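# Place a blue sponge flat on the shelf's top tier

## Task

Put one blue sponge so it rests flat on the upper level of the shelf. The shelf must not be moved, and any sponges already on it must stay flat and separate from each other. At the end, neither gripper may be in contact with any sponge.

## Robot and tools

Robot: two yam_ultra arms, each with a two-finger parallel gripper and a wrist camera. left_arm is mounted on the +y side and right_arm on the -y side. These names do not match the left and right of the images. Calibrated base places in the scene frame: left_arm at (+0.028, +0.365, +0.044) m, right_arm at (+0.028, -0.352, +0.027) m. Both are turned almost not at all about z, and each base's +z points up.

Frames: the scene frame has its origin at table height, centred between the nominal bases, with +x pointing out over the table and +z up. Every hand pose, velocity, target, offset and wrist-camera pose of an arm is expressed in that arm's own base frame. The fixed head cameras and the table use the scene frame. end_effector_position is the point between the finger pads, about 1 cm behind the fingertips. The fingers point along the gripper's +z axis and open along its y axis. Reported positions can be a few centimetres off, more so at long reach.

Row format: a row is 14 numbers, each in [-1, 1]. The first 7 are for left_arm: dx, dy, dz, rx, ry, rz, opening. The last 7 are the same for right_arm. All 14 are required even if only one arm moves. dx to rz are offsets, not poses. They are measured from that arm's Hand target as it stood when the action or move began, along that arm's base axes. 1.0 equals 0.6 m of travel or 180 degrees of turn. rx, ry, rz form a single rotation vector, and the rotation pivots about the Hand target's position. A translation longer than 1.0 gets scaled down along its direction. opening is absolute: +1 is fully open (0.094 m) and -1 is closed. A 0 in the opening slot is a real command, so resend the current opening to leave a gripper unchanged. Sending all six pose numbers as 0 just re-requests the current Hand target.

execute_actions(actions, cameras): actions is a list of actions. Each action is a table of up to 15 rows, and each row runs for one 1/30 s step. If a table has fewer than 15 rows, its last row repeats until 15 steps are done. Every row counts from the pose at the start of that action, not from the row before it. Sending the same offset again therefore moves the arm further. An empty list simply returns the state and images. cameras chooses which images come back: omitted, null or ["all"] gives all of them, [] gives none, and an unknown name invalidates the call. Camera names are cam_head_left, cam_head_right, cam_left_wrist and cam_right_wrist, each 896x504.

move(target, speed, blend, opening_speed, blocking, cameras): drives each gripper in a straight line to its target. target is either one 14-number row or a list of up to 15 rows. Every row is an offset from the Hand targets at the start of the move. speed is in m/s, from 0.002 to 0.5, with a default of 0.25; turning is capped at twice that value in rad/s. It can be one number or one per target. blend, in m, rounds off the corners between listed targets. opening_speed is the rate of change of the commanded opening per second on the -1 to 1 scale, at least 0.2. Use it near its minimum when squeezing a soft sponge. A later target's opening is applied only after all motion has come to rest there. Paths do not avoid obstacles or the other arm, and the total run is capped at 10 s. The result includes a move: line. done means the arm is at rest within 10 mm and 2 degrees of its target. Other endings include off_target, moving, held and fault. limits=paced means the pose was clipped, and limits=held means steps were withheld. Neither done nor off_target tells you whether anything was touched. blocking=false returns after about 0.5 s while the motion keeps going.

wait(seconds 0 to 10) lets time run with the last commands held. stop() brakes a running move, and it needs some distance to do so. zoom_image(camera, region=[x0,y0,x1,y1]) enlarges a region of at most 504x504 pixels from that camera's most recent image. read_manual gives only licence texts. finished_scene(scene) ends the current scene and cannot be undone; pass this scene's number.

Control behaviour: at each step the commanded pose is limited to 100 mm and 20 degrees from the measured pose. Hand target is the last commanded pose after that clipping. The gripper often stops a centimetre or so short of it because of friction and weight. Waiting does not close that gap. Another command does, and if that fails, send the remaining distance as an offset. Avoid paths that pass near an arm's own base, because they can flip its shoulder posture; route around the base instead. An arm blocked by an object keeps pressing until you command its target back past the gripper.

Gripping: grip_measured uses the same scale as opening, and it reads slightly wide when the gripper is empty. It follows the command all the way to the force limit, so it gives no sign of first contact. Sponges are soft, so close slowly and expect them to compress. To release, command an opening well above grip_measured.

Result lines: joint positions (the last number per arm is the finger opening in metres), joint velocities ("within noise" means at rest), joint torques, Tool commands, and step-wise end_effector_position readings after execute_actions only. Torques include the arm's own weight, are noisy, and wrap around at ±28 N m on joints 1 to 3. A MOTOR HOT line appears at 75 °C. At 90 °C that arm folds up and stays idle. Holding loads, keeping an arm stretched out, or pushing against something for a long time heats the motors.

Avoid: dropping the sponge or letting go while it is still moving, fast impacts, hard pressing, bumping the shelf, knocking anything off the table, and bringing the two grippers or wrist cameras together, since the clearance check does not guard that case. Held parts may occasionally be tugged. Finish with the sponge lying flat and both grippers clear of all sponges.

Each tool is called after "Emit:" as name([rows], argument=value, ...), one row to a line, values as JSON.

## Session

Emit:
execute_actions(actions=[])

Scene clock: 0.00 s.
left_arm: end_effector_position=(+0.4062, +0.0450, +0.1053) grip_measured=+1.000 end_effector_quat_wxyz=(+0.570, -0.097, +0.805, +0.133) | right_arm: end_effector_position=(+0.4027, -0.0245, +0.1138) grip_measured=+1.000 end_effector_quat_wxyz=(+0.606, +0.063, +0.791, -0.059)
Joint positions: left_arm=[-0.056 1.587 0.449 0.792 -0.383 -0.025 0.094] | right_arm=[0.02 1.559 0.378 0.914 0.19 0.035 0.094]
Joint velocities: within noise
Joint torques (N m): no reading
Motor temperatures (°C): left_arm=[26 27 28 25 24 27 28] | right_arm=[27 29 26 27 27 28 28]
Heat: left arm: 28 °C; right arm: 29 °C.
Hand target: left_arm +0.4116, +0.0458, +0.1221; +0.590, -0.105, +0.790, +0.131 | right_arm +0.4073, -0.0259, +0.1300; +0.624, +0.070, +0.776, -0.058
Tool commands: left_gripper/opening=+1.0 right_gripper/opening=+1.0

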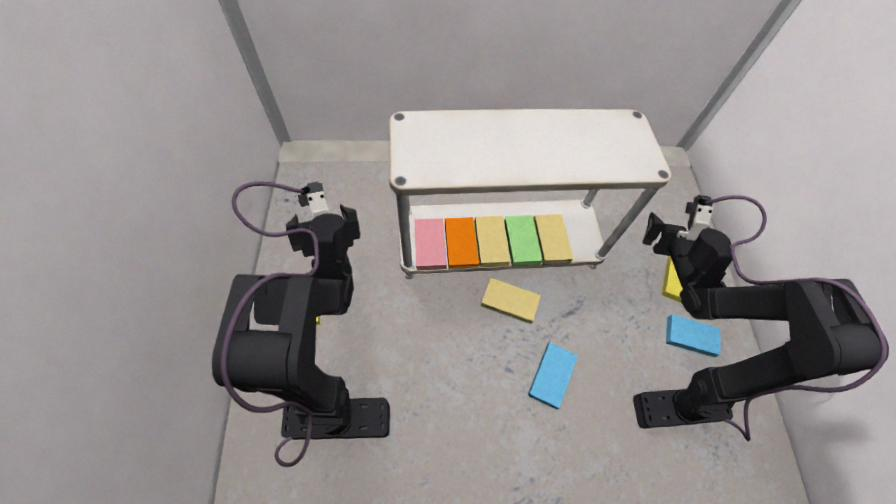

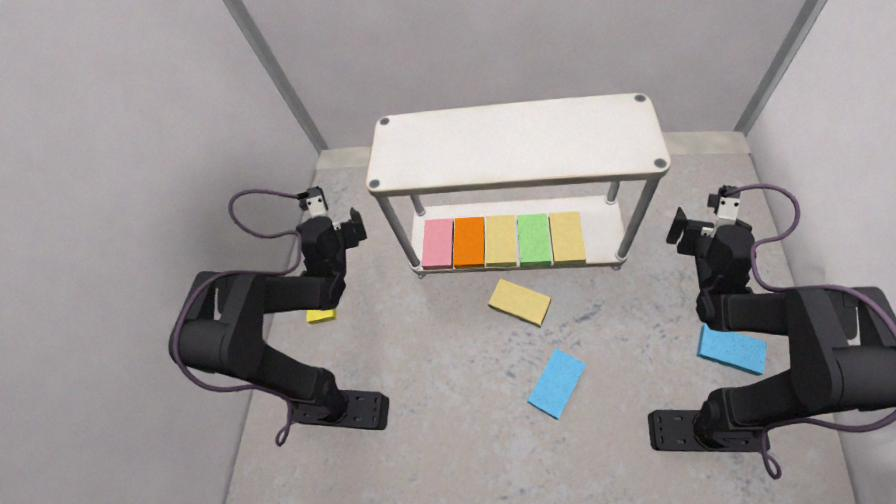

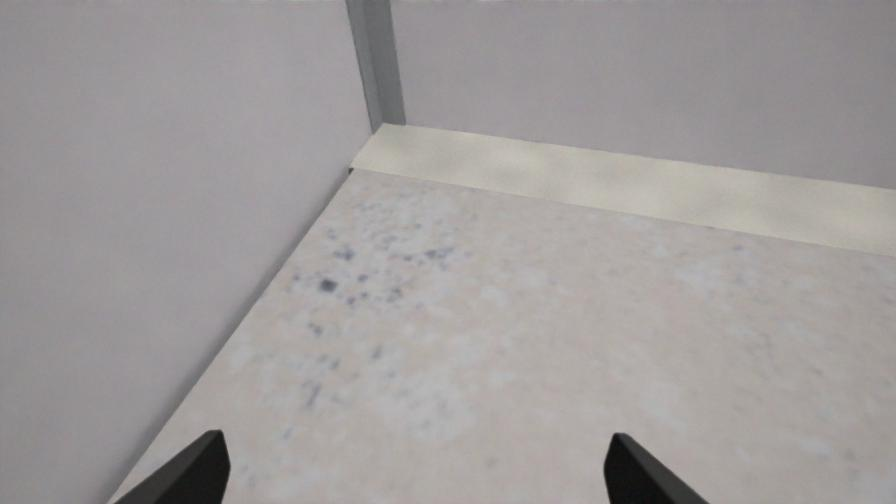

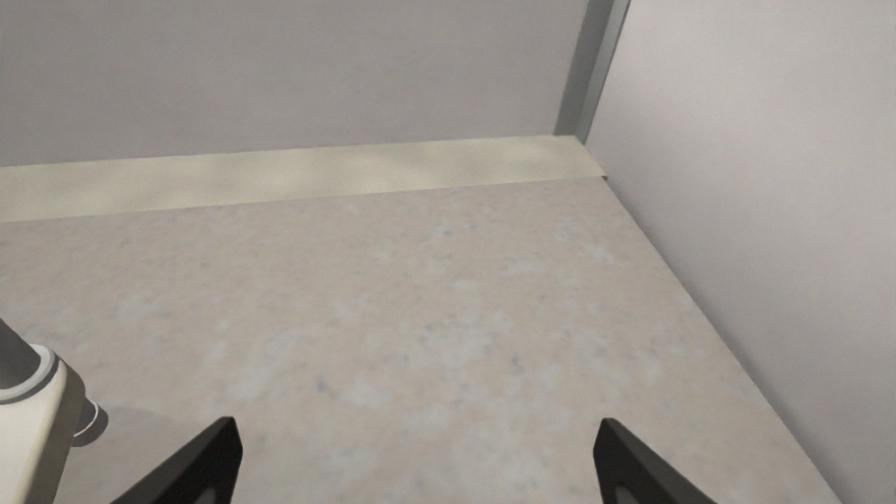

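Emit:
move([
  [0,0,0,0,0,0,1,-0.25,0.05,0.12,-0.103,0.124,0.154,1],
  [0,0,0,0,0,0,1,-0.528,0.493,0.12,-0.308,0.371,0.461,1],
], blend=0.05)

Scene clock: 7.93 s.
left_arm: end_effector_position=(+0.4062, +0.0450, +0.1053) grip_measured=+1.000 end_effector_quat_wxyz=(+0.570, -0.097, +0.805, +0.133) | right_arm: end_effector_position=(+0.0898, +0.2646, +0.1885) grip_measured=+1.000 end_effector_quat_wxyz=(-0.005, +0.707, -0.707, +0.004)
Joint positions: left_arm=[-0.056 1.587 0.449 0.792 -0.383 -0.025 0.094] | right_arm=[1.247 1.616 1.594 -1.543 0.012 -0.323 0.094]
Joint velocities: within noise
Joint torques (N m): left_arm=[0.1 -4.9 5.33 1.72 -0.11 -0.04] | right_arm=[0.09 -6.11 8.1 0.14 -0.13 -0.07]
Motor temperatures (°C): left_arm=[26 28 28 27 24 27 28] | right_arm=[27 29 27 28 27 28 28]
Heat: left arm: 28 °C; right arm: 29 °C.
Hand target: left_arm +0.4116, +0.0458, +0.1221; +0.590, -0.105, +0.790, +0.131 | right_arm +0.0905, +0.2699, +0.2020; +0.000, +0.707, -0.707, -0.001
Off the commanded pose: left_arm 0.018 m, 3 deg | right_arm 0.015 m, 1 deg.
joint sent to its limit (right arm) — joint 4 (wrist pitch), lower limit. The joint targets are off in position, not in orientation.
move: off_target (left_arm, right_arm)

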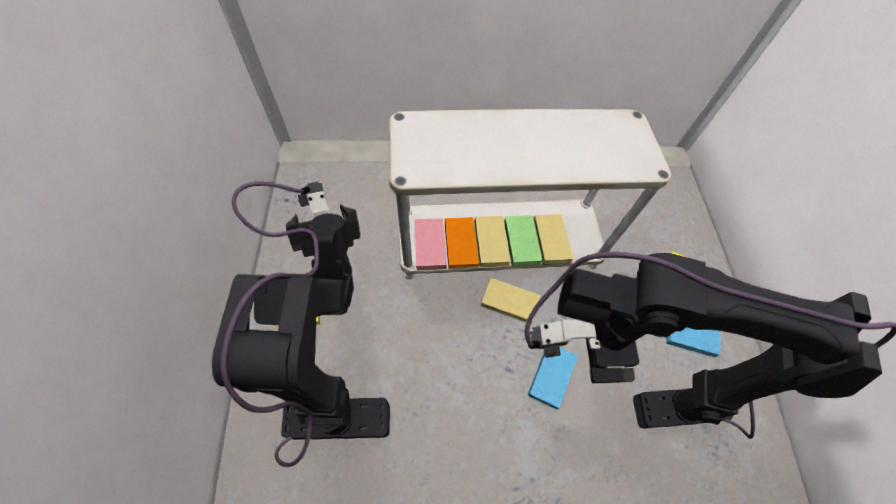

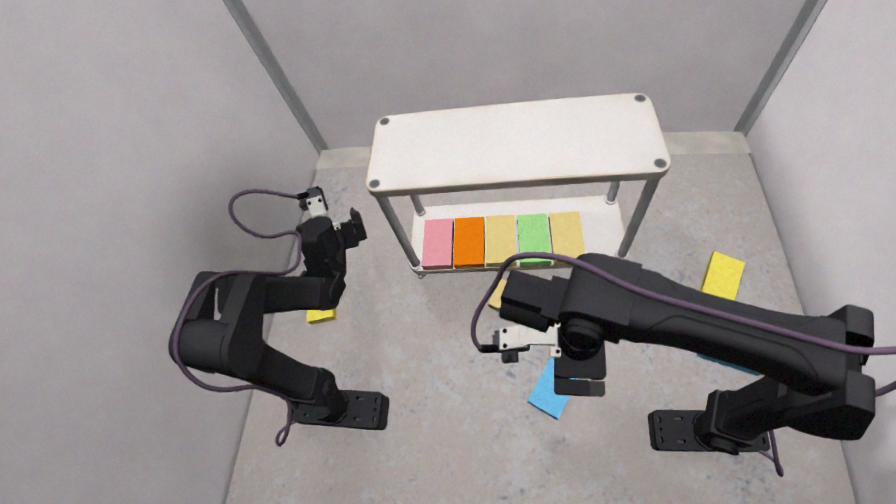

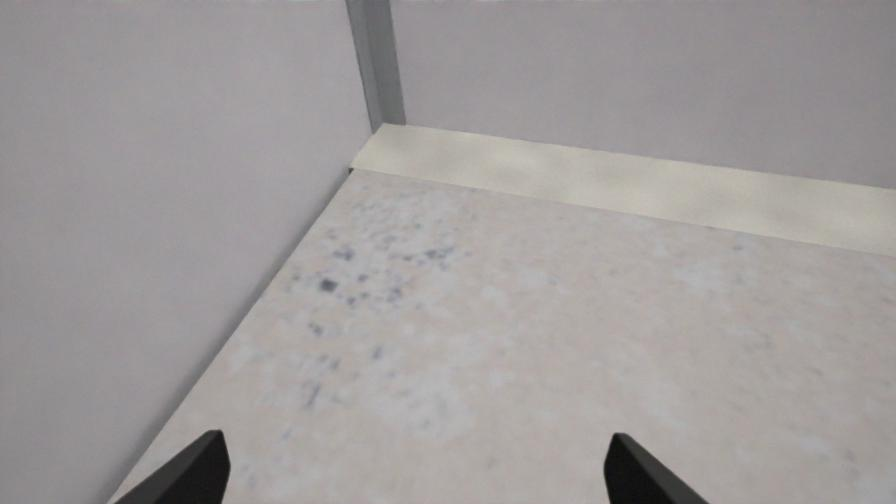

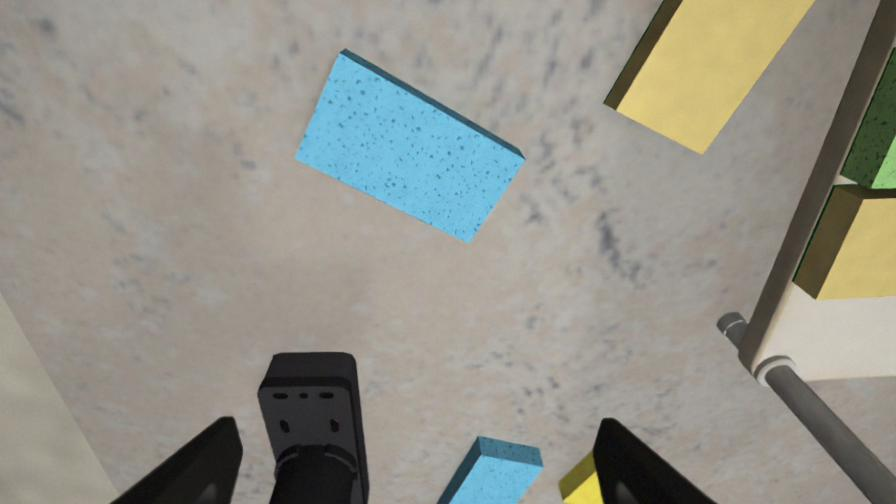

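Emit:
move(target=[0,0,0,0,0,0,1,-0.008,0.042,-0.2,0,0,0.339,1], cameras=["cam_right_wrist","cam_head_left"])

Scene clock: 11.50 s.
left_arm: end_effector_position=(+0.4062, +0.0450, +0.1053) grip_measured=+1.000 end_effector_quat_wxyz=(+0.570, -0.097, +0.805, +0.133) | right_arm: end_effector_position=(+0.0904, +0.2913, +0.0842) grip_measured=+1.000 end_effector_quat_wxyz=(+0.007, +0.965, -0.261, +0.006)
Joint positions: left_arm=[-0.056 1.587 0.449 0.792 -0.383 -0.025 0.094] | right_arm=[1.273 1.727 1.3 -1.158 0.012 -1.34 0.094]
Joint velocities: within noise
Joint torques (N m): left_arm=[-0.01 -4.86 5.31 1.75 -0.1 -0.02] | right_arm=[0.29 -6.9 3.73 0.47 -0.13 -0.08]
Motor temperatures (°C): left_arm=[26 28 29 28 24 27 28] | right_arm=[27 30 27 28 27 28 28]
Heat: left arm: 29 °C; right arm: 30 °C.
Hand target: left_arm +0.4116, +0.0458, +0.1221; +0.590, -0.105, +0.790, +0.131 | right_arm +0.0857, +0.2951, +0.0820; +0.000, +0.968, -0.250, -0.001
Off the commanded pose: left_arm 0.018 m, 3 deg | right_arm 0.006 m, 2 deg.
move: off_target (left_arm)
Images, in order (width x height): cam_head_left 896x504, cam_right_wrist 896x504.

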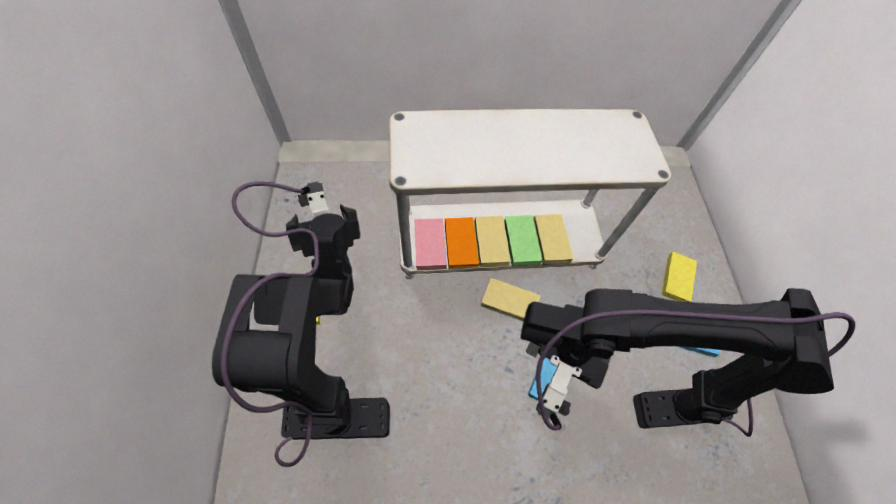

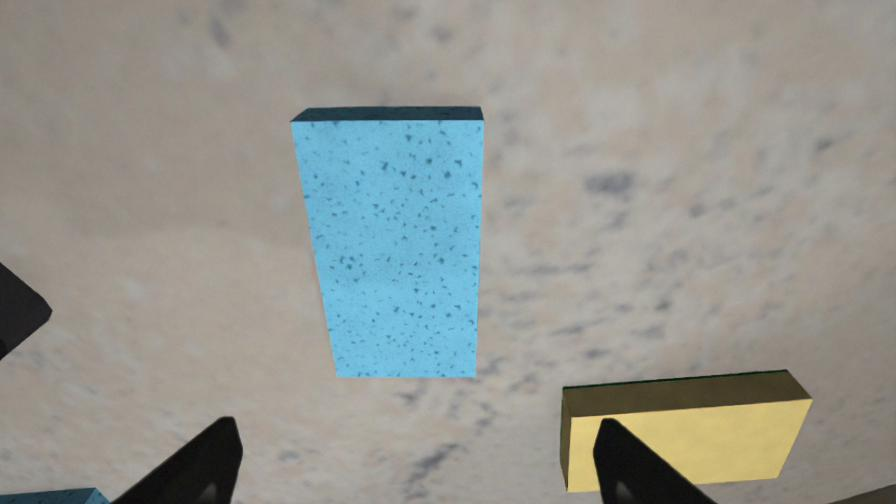

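Emit:
move([
  [0,0,0,0,0,0,1,-0.023,0.002,-0.05,0,0,0,1],
  [0,0,0,0,0,0,1,-0.023,0.002,-0.148,0,0,0,1],
], speed=0.12, blend=0.02, cameras=["cam_right_wrist","cam_head_left"])

Scene clock: 13.67 s.
left_arm: end_effector_position=(+0.4062, +0.0450, +0.1053) grip_measured=+1.000 end_effector_quat_wxyz=(+0.570, -0.097, +0.805, +0.133) | right_arm: end_effector_position=(+0.0725, +0.2931, -0.0061) grip_measured=+1.000 end_effector_quat_wxyz=(+0.009, +0.969, -0.247, +0.006)
Joint positions: left_arm=[-0.056 1.587 0.449 0.792 -0.383 -0.025 0.094] | right_arm=[1.332 1.843 1.059 -0.805 0.012 -1.31 0.094]
Joint velocities: within noise
Joint torques (N m): left_arm=[0.06 -4.89 5.3 1.73 -0.11 -0.03] | right_arm=[0.18 -7.27 3.38 0.47 -0.13 0.07]
Motor temperatures (°C): left_arm=[26 28 29 28 24 27 28] | right_arm=[27 30 27 28 27 28 28]
Heat: left arm: 29 °C; right arm: 30 °C.
Hand target: left_arm +0.4116, +0.0458, +0.1221; +0.590, -0.105, +0.790, +0.131 | right_arm +0.0719, +0.2963, -0.0068; +0.000, +0.968, -0.250, -0.001
Off the commanded pose: left_arm 0.018 m, 3 deg | right_arm 0.003 m, 1 deg.
move: off_target (left_arm); blend cut to 0.0166 m at target 1
Images, in order (width x height): cam_head_left 896x504, cam_right_wrist 896x504.

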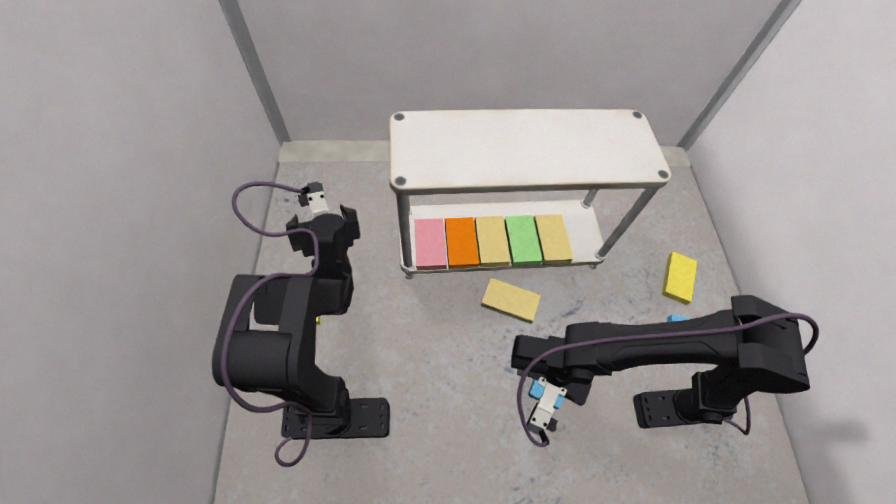

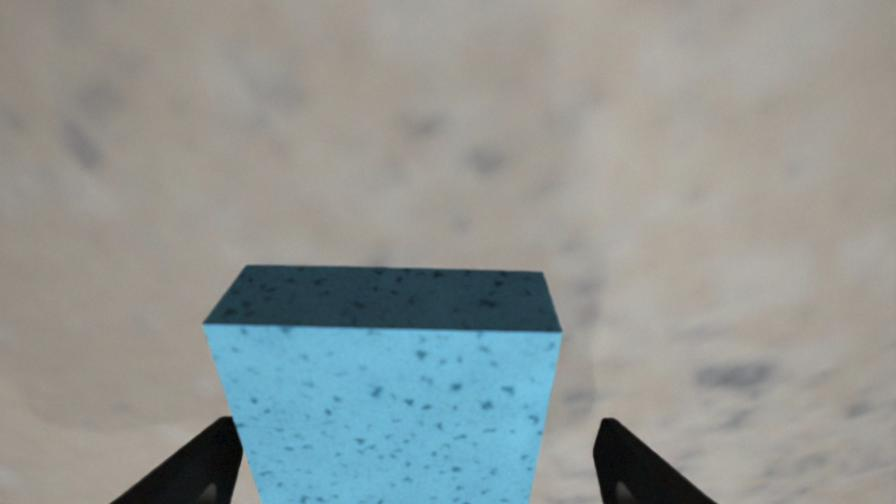

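Emit:
move([
  [0,0,0,0,0,0,1,-0.005,-0.012,0,0,0,0,1],
  [0,0,0,0,0,0,1,-0.005,-0.012,0,0,0,0,0.12],
], speed=0.1, opening_speed=0.6, cameras=["cam_right_wrist"])

Scene clock: 16.77 s.
left_arm: end_effector_position=(+0.4062, +0.0450, +0.1053) grip_measured=+1.000 end_effector_quat_wxyz=(+0.570, -0.097, +0.805, +0.133) | right_arm: end_effector_position=(+0.0704, +0.2845, -0.0122) grip_measured=+0.354 end_effector_quat_wxyz=(+0.019, +0.968, -0.249, +0.006)
Joint positions: left_arm=[-0.056 1.587 0.449 0.792 -0.383 -0.025 0.094] | right_arm=[1.332 1.843 1.03 -0.796 0.012 -1.306 0.064]
Joint velocities: within noise
Joint torques (N m): left_arm=[0.03 -4.89 5.29 1.73 -0.11 -0.04] | right_arm=[0.32 -8.96 2.97 0.41 -0.13 0.07]
Motor temperatures (°C): left_arm=[26 28 29 28 24 27 28] | right_arm=[27 31 27 28 27 28 28]
Heat: left arm: 29 °C; right arm: 31 °C.
Hand target: left_arm +0.4116, +0.0458, +0.1221; +0.590, -0.105, +0.790, +0.131 | right_arm +0.0689, +0.2891, -0.0068; +0.000, +0.968, -0.250, -0.001
Off the commanded pose: left_arm 0.018 m, 3 deg | right_arm 0.007 m, 2 deg.
move: off_target (left_arm); target 2's new opening was sent with right_arm's hand 0.008 m and 3 deg from that target
Images, in order (width x height): cam_right_wrist 896x504.

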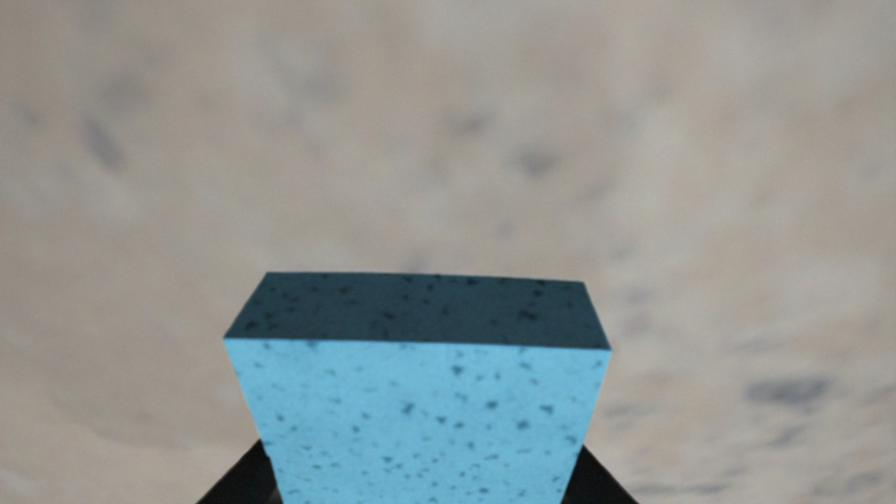

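Emit:
move([
  [0,0,0,0,0,0,1,0,0,0.09,0,0,0,0.12],
  [0,0,0,0,0,0,1,0.035,0.142,0.09,0,0,-0.339,0.12],
  [0,0,0,0,0,0,1,0.035,0.142,0.018,0,0,-0.339,0.12],
], speed=[0.2,0.25,0.1], blend=0.02, cameras=["cam_right_wrist","cam_head_left"])

Scene clock: 20.63 s.
left_arm: end_effector_position=(+0.4062, +0.0450, +0.1053) grip_measured=+1.000 end_effector_quat_wxyz=(+0.570, -0.097, +0.805, +0.133) | right_arm: end_effector_position=(+0.0910, +0.3691, +0.0049) grip_measured=+0.351 end_effector_quat_wxyz=(+0.007, +0.712, -0.702, +0.011)
Joint positions: left_arm=[-0.056 1.587 0.449 0.792 -0.383 -0.025 0.094] | right_arm=[1.332 2.095 1.473 -0.973 0.012 -0.252 0.063]
Joint velocities: within noise
Joint torques (N m): left_arm=[0.05 -4.85 5.3 1.73 -0.11 -0.01] | right_arm=[0.31 -9.46 3.69 0.55 -0.13 0.07]
Motor temperatures (°C): left_arm=[26 28 29 29 24 27 28] | right_arm=[27 32 28 28 27 28 28]
Heat: left arm: 29 °C; right arm: 32 °C.
Hand target: left_arm +0.4116, +0.0458, +0.1221; +0.590, -0.105, +0.790, +0.131 | right_arm +0.0899, +0.3743, +0.0040; +0.000, +0.707, -0.707, -0.001
Off the commanded pose: left_arm 0.018 m, 3 deg | right_arm 0.005 m, 2 deg.
move: off_target (left_arm)
Images, in order (width x height): cam_head_left 896x504, cam_right_wrist 896x504.

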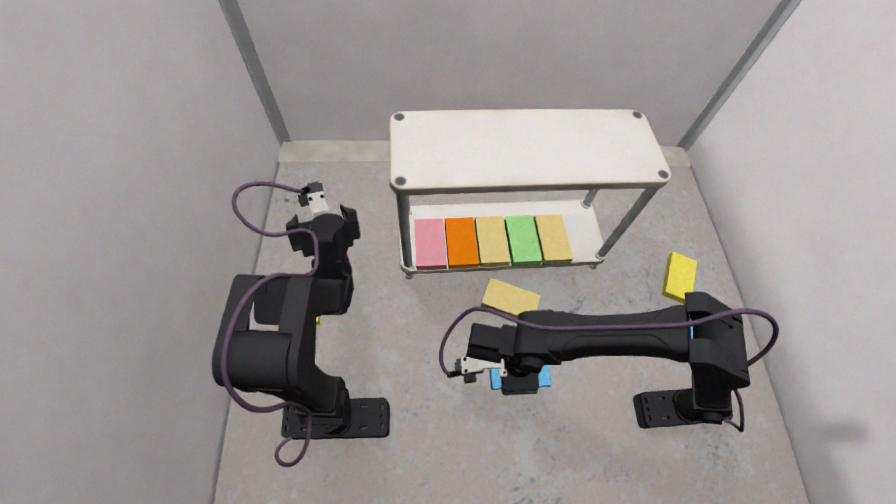

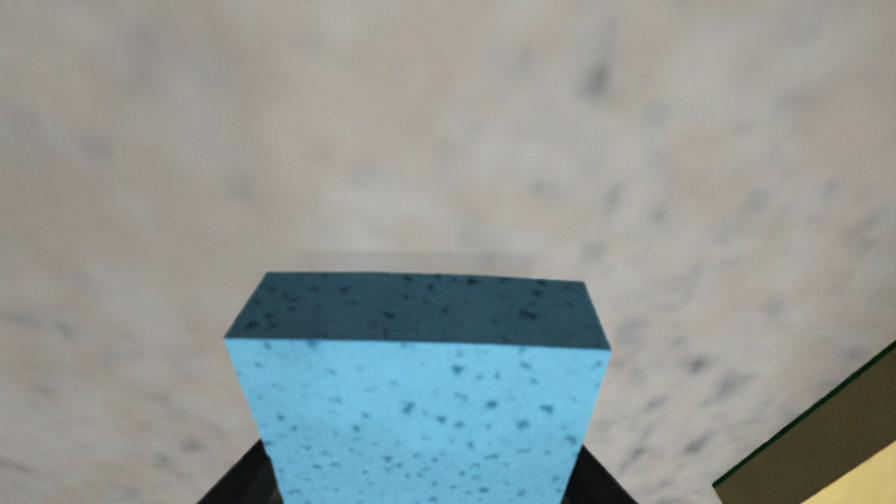

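Emit:
move([
  [0,0,0,0,0,0,1,0,0,-0.028,0,0,0,0.12],
], speed=0.06, cameras=[])

Scene clock: 21.87 s.
left_arm: end_effector_position=(+0.4062, +0.0450, +0.1053) grip_measured=+1.000 end_effector_quat_wxyz=(+0.570, -0.097, +0.805, +0.133) | right_arm: end_effector_position=(+0.0912, +0.3690, -0.0081) grip_measured=+0.351 end_effector_quat_wxyz=(+0.009, +0.709, -0.705, +0.005)
Joint positions: left_arm=[-0.056 1.587 0.449 0.792 -0.383 -0.025 0.094] | right_arm=[1.326 2.112 1.444 -0.924 -0.001 -0.252 0.063]
Joint velocities: within noise
Joint torques (N m): left_arm=[0.03 -4.89 5.34 1.73 -0.11 -0.04] | right_arm=[0.29 -8.99 3.34 0.65 -0.11 0.06]
Motor temperatures (°C): left_arm=[26 28 29 29 24 27 28] | right_arm=[27 32 28 28 27 28 29]
Heat: left arm: 29 °C; right arm: 32 °C.
Hand target: left_arm +0.4116, +0.0458, +0.1221; +0.590, -0.105, +0.790, +0.131 | right_arm +0.0899, +0.3743, -0.0128; +0.000, +0.707, -0.707, -0.001
Off the commanded pose: left_arm 0.018 m, 3 deg | right_arm 0.007 m, 1 deg.
move: off_target (left_arm)
No camera images: "cameras" was empty.

Emit:
move(target=[0,0,0,0,0,0,1,0,0,0.004,0,0,0,1], opening_speed=0.4, cameras=["cam_right_wrist"])

Emit:
move([
  [0,0,0,0,0,0,1,0,-0.02,0.025,0.13,0,0,1],
  [0,0,0,0,0,0,1,0,-0.037,0.008,0.267,0,0,1],
], speed=0.25, blend=0.01, cameras=["cam_right_wrist","cam_head_left"])

Emit:
zoom_image(camera="cam_head_left", region=[440, 310, 620, 420])

Scene clock: 25.03 s.
left_arm: end_effector_position=(+0.4062, +0.0450, +0.1053) grip_measured=+1.000 end_effector_quat_wxyz=(+0.570, -0.097, +0.805, +0.133) | right_arm: end_effector_position=(+0.0921, +0.3692, -0.0081) grip_measured=+0.997 end_effector_quat_wxyz=(+0.007, +0.709, -0.705, +0.007)
Joint positions: left_arm=[-0.056 1.587 0.449 0.792 -0.383 -0.025 0.094] | right_arm=[1.326 2.112 1.444 -0.922 0.004 -0.252 0.094]
Joint velocities: within noise
Joint torques (N m): left_arm=[0.01 -4.93 5.3 1.74 -0.11 -0.02] | right_arm=[0.29 -9.24 3.66 0.54 -0.1 0.06]
Motor temperatures (°C): left_arm=[26 28 29 29 24 27 28] | right_arm=[27 33 27 28 27 28 29]
Heat: left arm: 29 °C; right arm: 33 °C.
Hand target: left_arm +0.4116, +0.0458, +0.1221; +0.590, -0.105, +0.790, +0.131 | right_arm +0.0899, +0.3743, -0.0104; +0.000, +0.707, -0.707, -0.001
Off the commanded pose: left_arm 0.018 m, 3 deg | right_arm 0.006 m, 1 deg.
move: off_target (left_arm)
Images, in order (width x height): cam_right_wrist 896x504.

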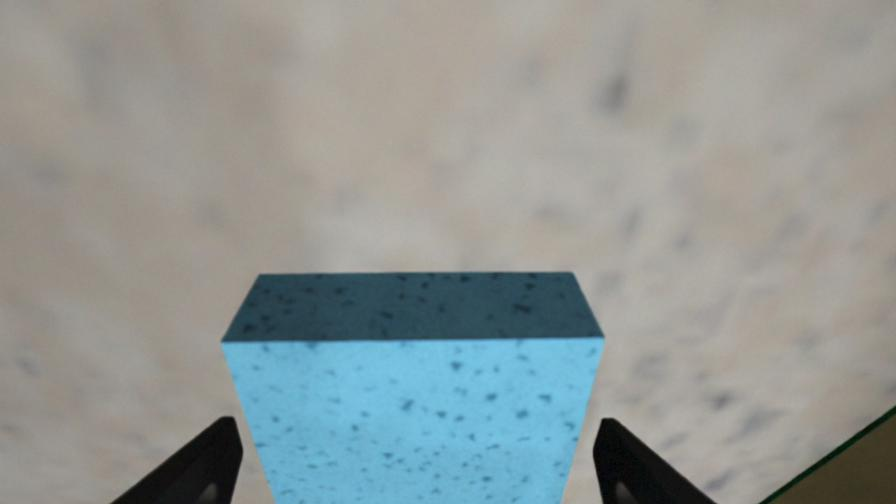

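Scene clock: 27.73 s.
left_arm: end_effector_position=(+0.4062, +0.0450, +0.1053) grip_measured=+1.000 end_effector_quat_wxyz=(+0.570, -0.097, +0.805, +0.133) | right_arm: end_effector_position=(+0.0907, +0.3494, -0.0086) grip_measured=+0.997 end_effector_quat_wxyz=(-0.282, +0.653, -0.648, -0.273)
Joint positions: left_arm=[-0.056 1.587 0.449 0.792 -0.383 -0.025 0.094] | right_arm=[1.183 1.711 0.451 0.46 -0.268 -0.287 0.094]
Joint velocities: within noise
Joint torques (N m): left_arm=[0.05 -4.89 5.31 1.75 -0.11 -0.02] | right_arm=[-0.51 -4.98 2.67 2.11 -0.35 0.09]
Motor temperatures (°C): left_arm=[26 28 29 29 24 27 28] | right_arm=[27 33 27 28 27 28 28]
Heat: left arm: 29 °C; right arm: 33 °C.
Hand target: left_arm +0.4116, +0.0458, +0.1221; +0.590, -0.105, +0.790, +0.131 | right_arm +0.0899, +0.3521, -0.0056; -0.288, +0.646, -0.645, -0.289
Off the commanded pose: left_arm 0.018 m, 3 deg | right_arm 0.004 m, 2 deg.
move: off_target (left_arm)
Images, in order (width x height): cam_head_left 896x504, cam_right_wrist 896x504.

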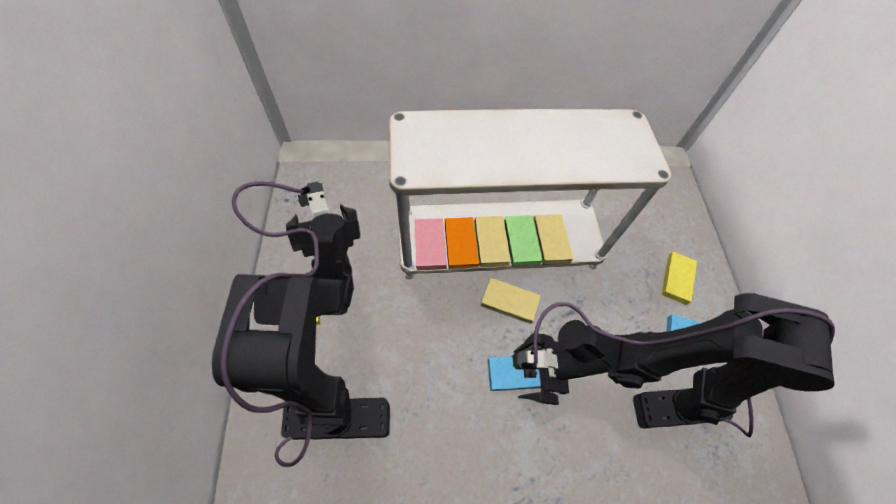

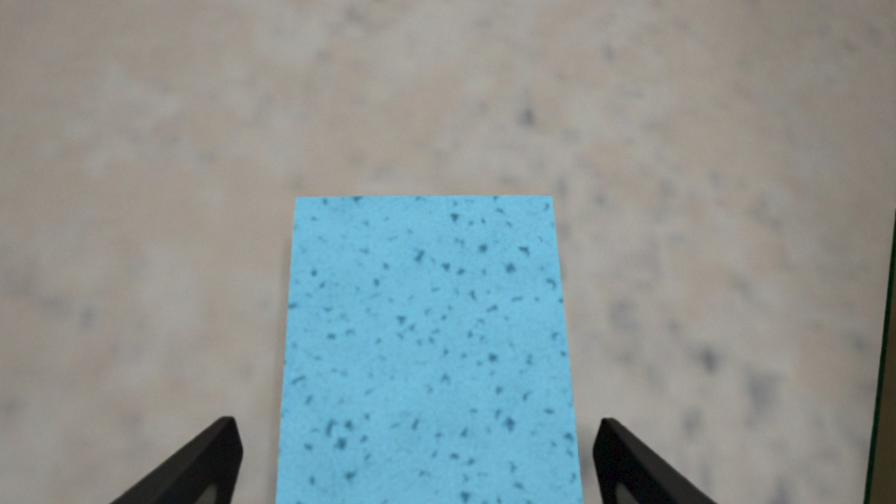

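Scaled by 2.800 from the camera's 896x504 image, which has a finer 1280x720 frame.

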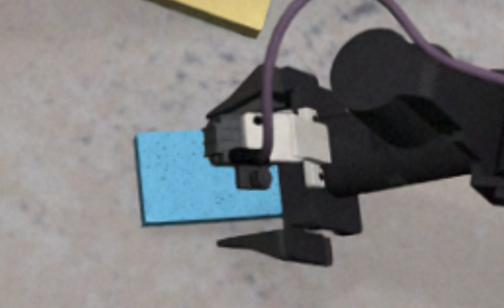

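Beautiful. Close.

Emit:
move([
  [0,0,0,0,0,0,1,0.006,0.003,-0.006,0,0,0,1],
  [0,0,0,0,0,0,1,0.006,0.003,-0.006,0,0,0,0.12],
], speed=0.1, opening_speed=0.6, cameras=["cam_right_wrist"])

Scene clock: 30.93 s.
left_arm: end_effector_position=(+0.4062, +0.0450, +0.1053) grip_measured=+1.000 end_effector_quat_wxyz=(+0.570, -0.097, +0.805, +0.133) | right_arm: end_effector_position=(+0.0953, +0.3530, -0.0090) grip_measured=+0.366 end_effector_quat_wxyz=(-0.291, +0.648, -0.646, -0.279)
Joint positions: left_arm=[-0.056 1.587 0.449 0.792 -0.383 -0.025 0.094] | right_arm=[1.169 1.737 0.451 0.508 -0.28 -0.287 0.064]
Joint velocities: within noise
Joint torques (N m): left_arm=[0.03 -4.89 5.29 1.73 -0.1 -0.02] | right_arm=[-0.53 -4.89 3.18 1.81 -0.29 0.02]
Motor temperatures (°C): left_arm=[26 28 29 30 24 27 28] | right_arm=[27 32 27 29 27 28 28]
Heat: left arm: 30 °C; right arm: 32 °C.
Hand target: left_arm +0.4116, +0.0458, +0.1221; +0.590, -0.105, +0.790, +0.131 | right_arm +0.0935, +0.3539, -0.0092; -0.288, +0.646, -0.645, -0.289
Off the commanded pose: left_arm 0.018 m, 3 deg | right_arm 0.002 m, 1 deg.
move: off_target (left_arm)
Images, in order (width x height): cam_right_wrist 896x504.

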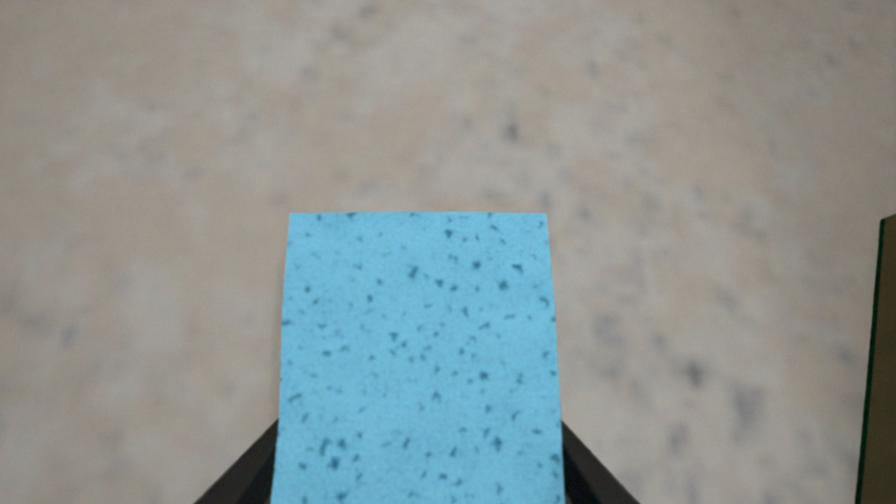

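Emit:
move([
  [0,0,0,0,0,0,1,-0.006,-0.03,0.432,0,0,0,0.12],
  [0,0,0,0,0,0,1,0.26,-0.24,0.624,0,0,-0.2,0.12],
  [0,0,0,0,0,0,1,0.394,-0.223,0.624,0,0,-0.428,0.12],
  [0,0,0,0,0,0,1,0.519,-0.165,0.624,0,0,-0.428,0.12],
], blend=0.05, speed=[0.2,0.2,0.2,0.15], cameras=["cam_right_wrist","cam_head_left"])

Emit:
zoom_image(camera="cam_head_left", region=[500, 80, 740, 240])

Scene clock: 37.97 s.
left_arm: end_effector_position=(+0.4062, +0.0450, +0.1053) grip_measured=+1.000 end_effector_quat_wxyz=(+0.570, -0.097, +0.805, +0.133) | right_arm: end_effector_position=(+0.4099, +0.2570, +0.3539) grip_measured=+0.365 end_effector_quat_wxyz=(+0.401, -0.099, +0.910, +0.045)
Joint positions: left_arm=[-0.056 1.587 0.449 0.792 -0.383 -0.025 0.094] | right_arm=[0.678 1.954 2.404 -1.244 0.332 0.325 0.064]
Joint velocities: within noise
Joint torques (N m): left_arm=[-0.02 -4.92 5.33 1.73 -0.11 -0.02] | right_arm=[-0.39 -8.25 7.99 1.23 0.05 -0.07]
Motor temperatures (°C): left_arm=[26 29 29 30 24 27 28] | right_arm=[27 32 28 29 27 28 29]
Heat: left arm: 30 °C; right arm: 32 °C.
Hand target: left_arm +0.4116, +0.0458, +0.1221; +0.590, -0.105, +0.790, +0.131 | right_arm +0.4049, +0.2549, +0.3652; +0.405, -0.104, +0.907, +0.046
Off the commanded pose: left_arm 0.018 m, 3 deg | right_arm 0.013 m, 1 deg.
move: off_target (left_arm, right_arm); blend cut to 0.0413 m at target 3
Images, in order (width x height): cam_head_left 896x504, cam_right_wrist 896x504.

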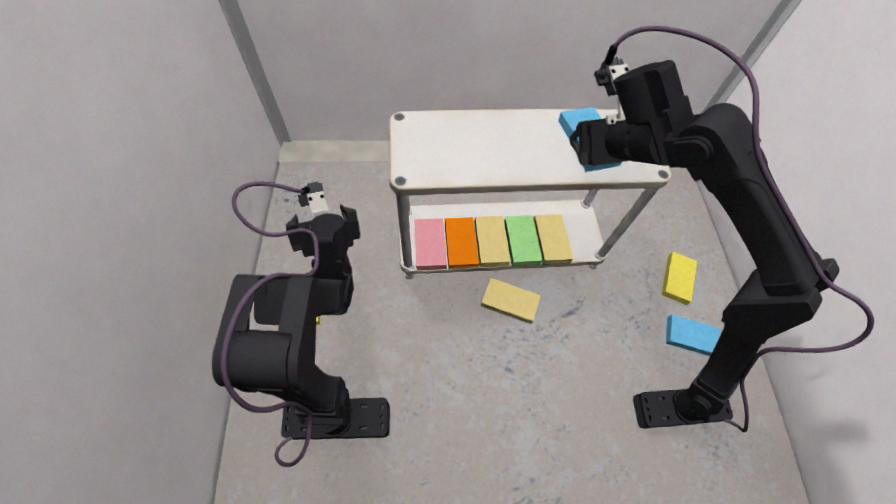

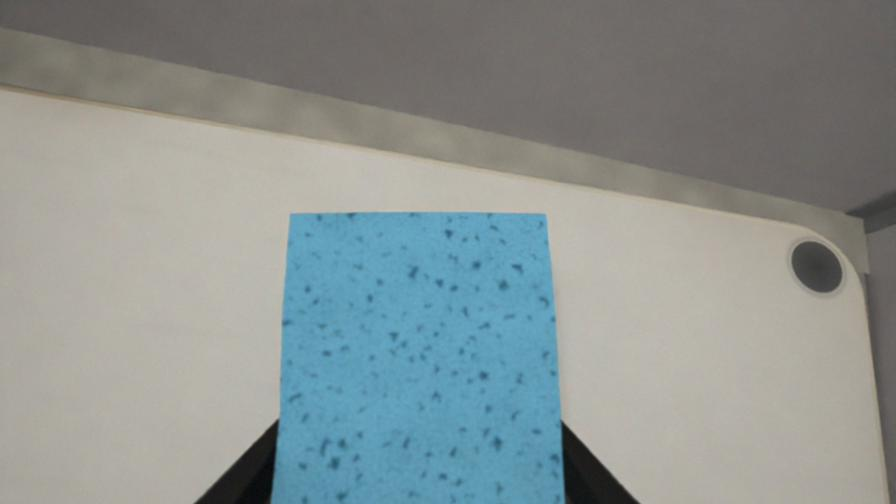

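Scaled by 2.100 from the camera's 896x504 image, which has a finer 1280x720 frame.

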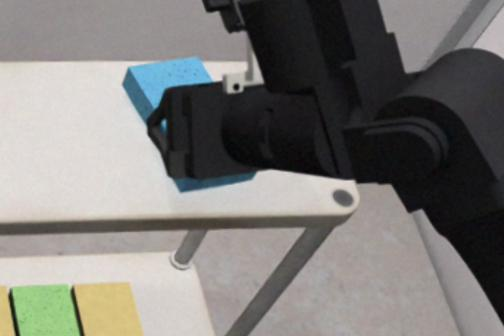

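Emit:
move(target=[0,0,0,0,0,0,1,0,0,-0.018,0,0,0,0.12], speed=0.05, cameras=[])

Emit:
move(target=[0,0,0,0,0,0,1,0,0,-0.008,0,0,0,0.12], speed=0.05, cameras=["cam_right_wrist","cam_head_left"])

Emit:
zoom_image(camera="cam_head_left", region=[500, 80, 740, 240])

Scene clock: 39.20 s.
left_arm: end_effector_position=(+0.4062, +0.0450, +0.1053) grip_measured=+1.000 end_effector_quat_wxyz=(+0.570, -0.097, +0.805, +0.133) | right_arm: end_effector_position=(+0.4096, +0.2576, +0.3467) grip_measured=+0.365 end_effector_quat_wxyz=(+0.398, -0.099, +0.911, +0.044)
Joint positions: left_arm=[-0.056 1.587 0.449 0.792 -0.383 -0.025 0.094] | right_arm=[0.68 1.937 2.35 -1.217 0.332 0.328 0.064]
Joint velocities: within noise
Joint torques (N m): left_arm=[0.08 -4.89 5.26 1.73 -0.11 -0.03] | right_arm=[-0.38 -10.32 3.12 1.68 0.05 -0.06]
Motor temperatures (°C): left_arm=[26 29 29 30 24 27 28] | right_arm=[27 32 28 29 27 28 29]
Heat: left arm: 30 °C; right arm: 32 °C.
Hand target: left_arm +0.4116, +0.0458, +0.1221; +0.590, -0.105, +0.790, +0.131 | right_arm +0.4049, +0.2549, +0.3544; +0.405, -0.104, +0.907, +0.046
Off the commanded pose: left_arm 0.018 m, 3 deg | right_arm 0.009 m, 1 deg.
move: off_target (left_arm)
No camera images: "cameras" was empty.

Scene clock: 40.20 s.
left_arm: end_effector_position=(+0.4062, +0.0450, +0.1053) grip_measured=+1.000 end_effector_quat_wxyz=(+0.570, -0.097, +0.805, +0.133) | right_arm: end_effector_position=(+0.4096, +0.2576, +0.3463) grip_measured=+0.365 end_effector_quat_wxyz=(+0.403, -0.098, +0.909, +0.047)
Joint positions: left_arm=[-0.056 1.587 0.449 0.792 -0.383 -0.025 0.094] | right_arm=[0.68 1.912 2.301 -1.178 0.332 0.326 0.064]
Joint velocities: within noise
Joint torques (N m): left_arm=[0.05 -4.9 5.3 1.74 -0.11 -0.02] | right_arm=[-0.38 -9.8 3.02 1.63 0.05 -0.06]
Motor temperatures (°C): left_arm=[26 29 29 30 24 27 28] | right_arm=[27 32 28 29 27 28 29]
Heat: left arm: 30 °C; right arm: 32 °C.
Hand target: left_arm +0.4116, +0.0458, +0.1221; +0.590, -0.105, +0.790, +0.131 | right_arm +0.4049, +0.2549, +0.3496; +0.405, -0.104, +0.907, +0.046
Off the commanded pose: left_arm 0.018 m, 3 deg | right_arm 0.006 m, 1 deg.
move: off_target (left_arm)
Images, in order (width x height): cam_head_left 896x504, cam_right_wrist 896x504.

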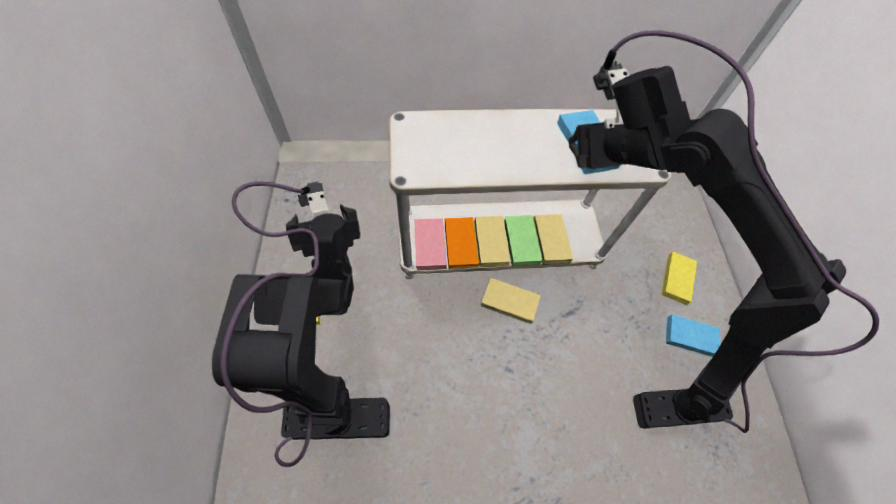

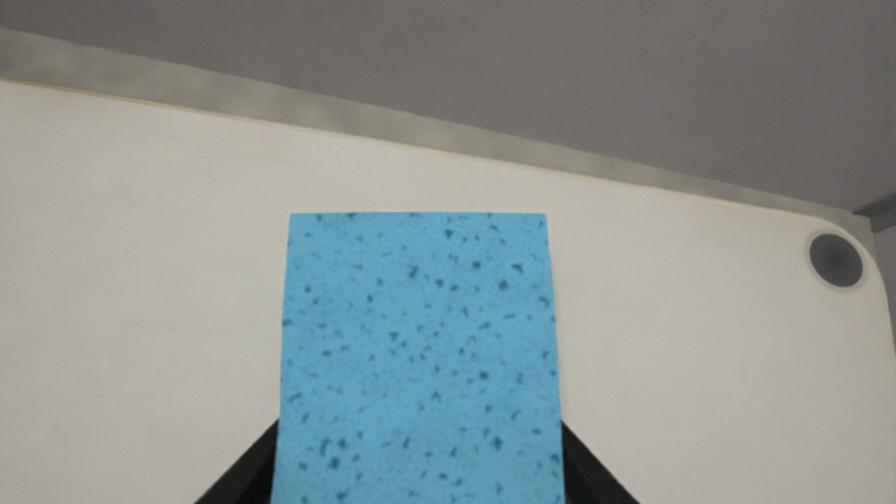

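Scaled by 2.100 from the camera's 896x504 image, which has a finer 1280x720 frame.

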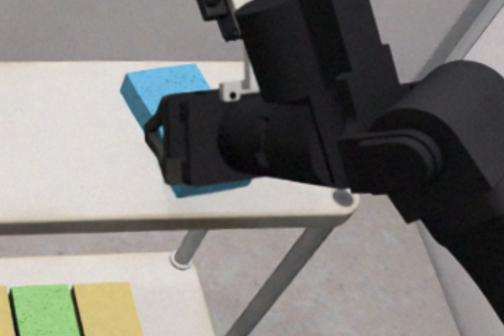

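Emit:
move(target=[0,0,0,0,0,0,1,0,0,-0.01,0,0.006,0,0.12], speed=0.05, cameras=[])

Emit:
move(target=[0,0,0,0,0,0,1,0,0,0,0,0,0,0.7], opening_speed=0.3, cameras=["cam_right_wrist"])

Scene clock: 41.33 s.
left_arm: end_effector_position=(+0.4062, +0.0450, +0.1053) grip_measured=+1.000 end_effector_quat_wxyz=(+0.570, -0.097, +0.805, +0.133) | right_arm: end_effector_position=(+0.4096, +0.2576, +0.3468) grip_measured=+0.365 end_effector_quat_wxyz=(+0.404, -0.099, +0.908, +0.048)
Joint positions: left_arm=[-0.056 1.587 0.449 0.792 -0.383 -0.025 0.094] | right_arm=[0.68 1.909 2.297 -1.174 0.332 0.325 0.064]
Joint velocities: within noise
Joint torques (N m): left_arm=[0.03 -4.92 5.3 1.73 -0.11 -0.03] | right_arm=[-0.51 -9.36 2.86 1.53 -0.07 -0.01]
Motor temperatures (°C): left_arm=[26 29 29 30 24 27 28] | right_arm=[27 33 28 29 27 28 29]
Heat: left arm: 30 °C; right arm: 33 °C.
Hand target: left_arm +0.4116, +0.0458, +0.1221; +0.590, -0.105, +0.790, +0.131 | right_arm +0.4049, +0.2549, +0.3436; +0.397, -0.103, +0.911, +0.047
Off the commanded pose: left_arm 0.018 m, 3 deg | right_arm 0.006 m, 1 deg.
move: off_target (left_arm)
No camera images: "cameras" was empty.

Scene clock: 43.77 s.
left_arm: end_effector_position=(+0.4062, +0.0450, +0.1053) grip_measured=+1.000 end_effector_quat_wxyz=(+0.570, -0.097, +0.805, +0.133) | right_arm: end_effector_position=(+0.4109, +0.2556, +0.3467) grip_measured=+0.697 end_effector_quat_wxyz=(+0.404, -0.095, +0.909, +0.048)
Joint positions: left_arm=[-0.056 1.587 0.449 0.792 -0.383 -0.025 0.094] | right_arm=[0.674 1.909 2.297 -1.174 0.329 0.328 0.08]
Joint velocities: within noise
Joint torques (N m): left_arm=[0.05 -4.9 5.3 1.72 -0.11 -0.03] | right_arm=[-0.29 -9.37 2.84 1.53 -0.04 -0.01]
Motor temperatures (°C): left_arm=[26 29 29 30 24 27 28] | right_arm=[27 33 28 30 27 28 29]
Heat: left arm: 30 °C; right arm: 33 °C.
Hand target: left_arm +0.4116, +0.0458, +0.1221; +0.590, -0.105, +0.790, +0.131 | right_arm +0.4049, +0.2549, +0.3436; +0.397, -0.103, +0.911, +0.047
Off the commanded pose: left_arm 0.018 m, 3 deg | right_arm 0.007 m, 1 deg.
move: off_target (left_arm)
Images, in order (width x height): cam_right_wrist 896x504.

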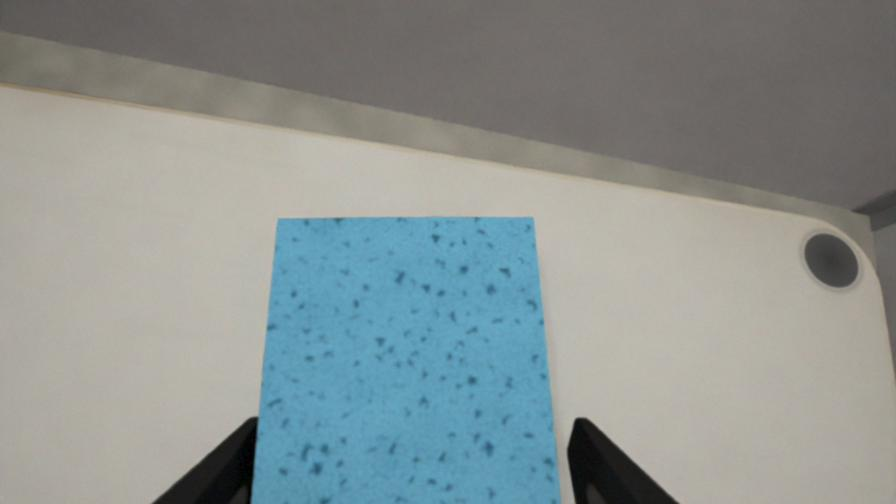

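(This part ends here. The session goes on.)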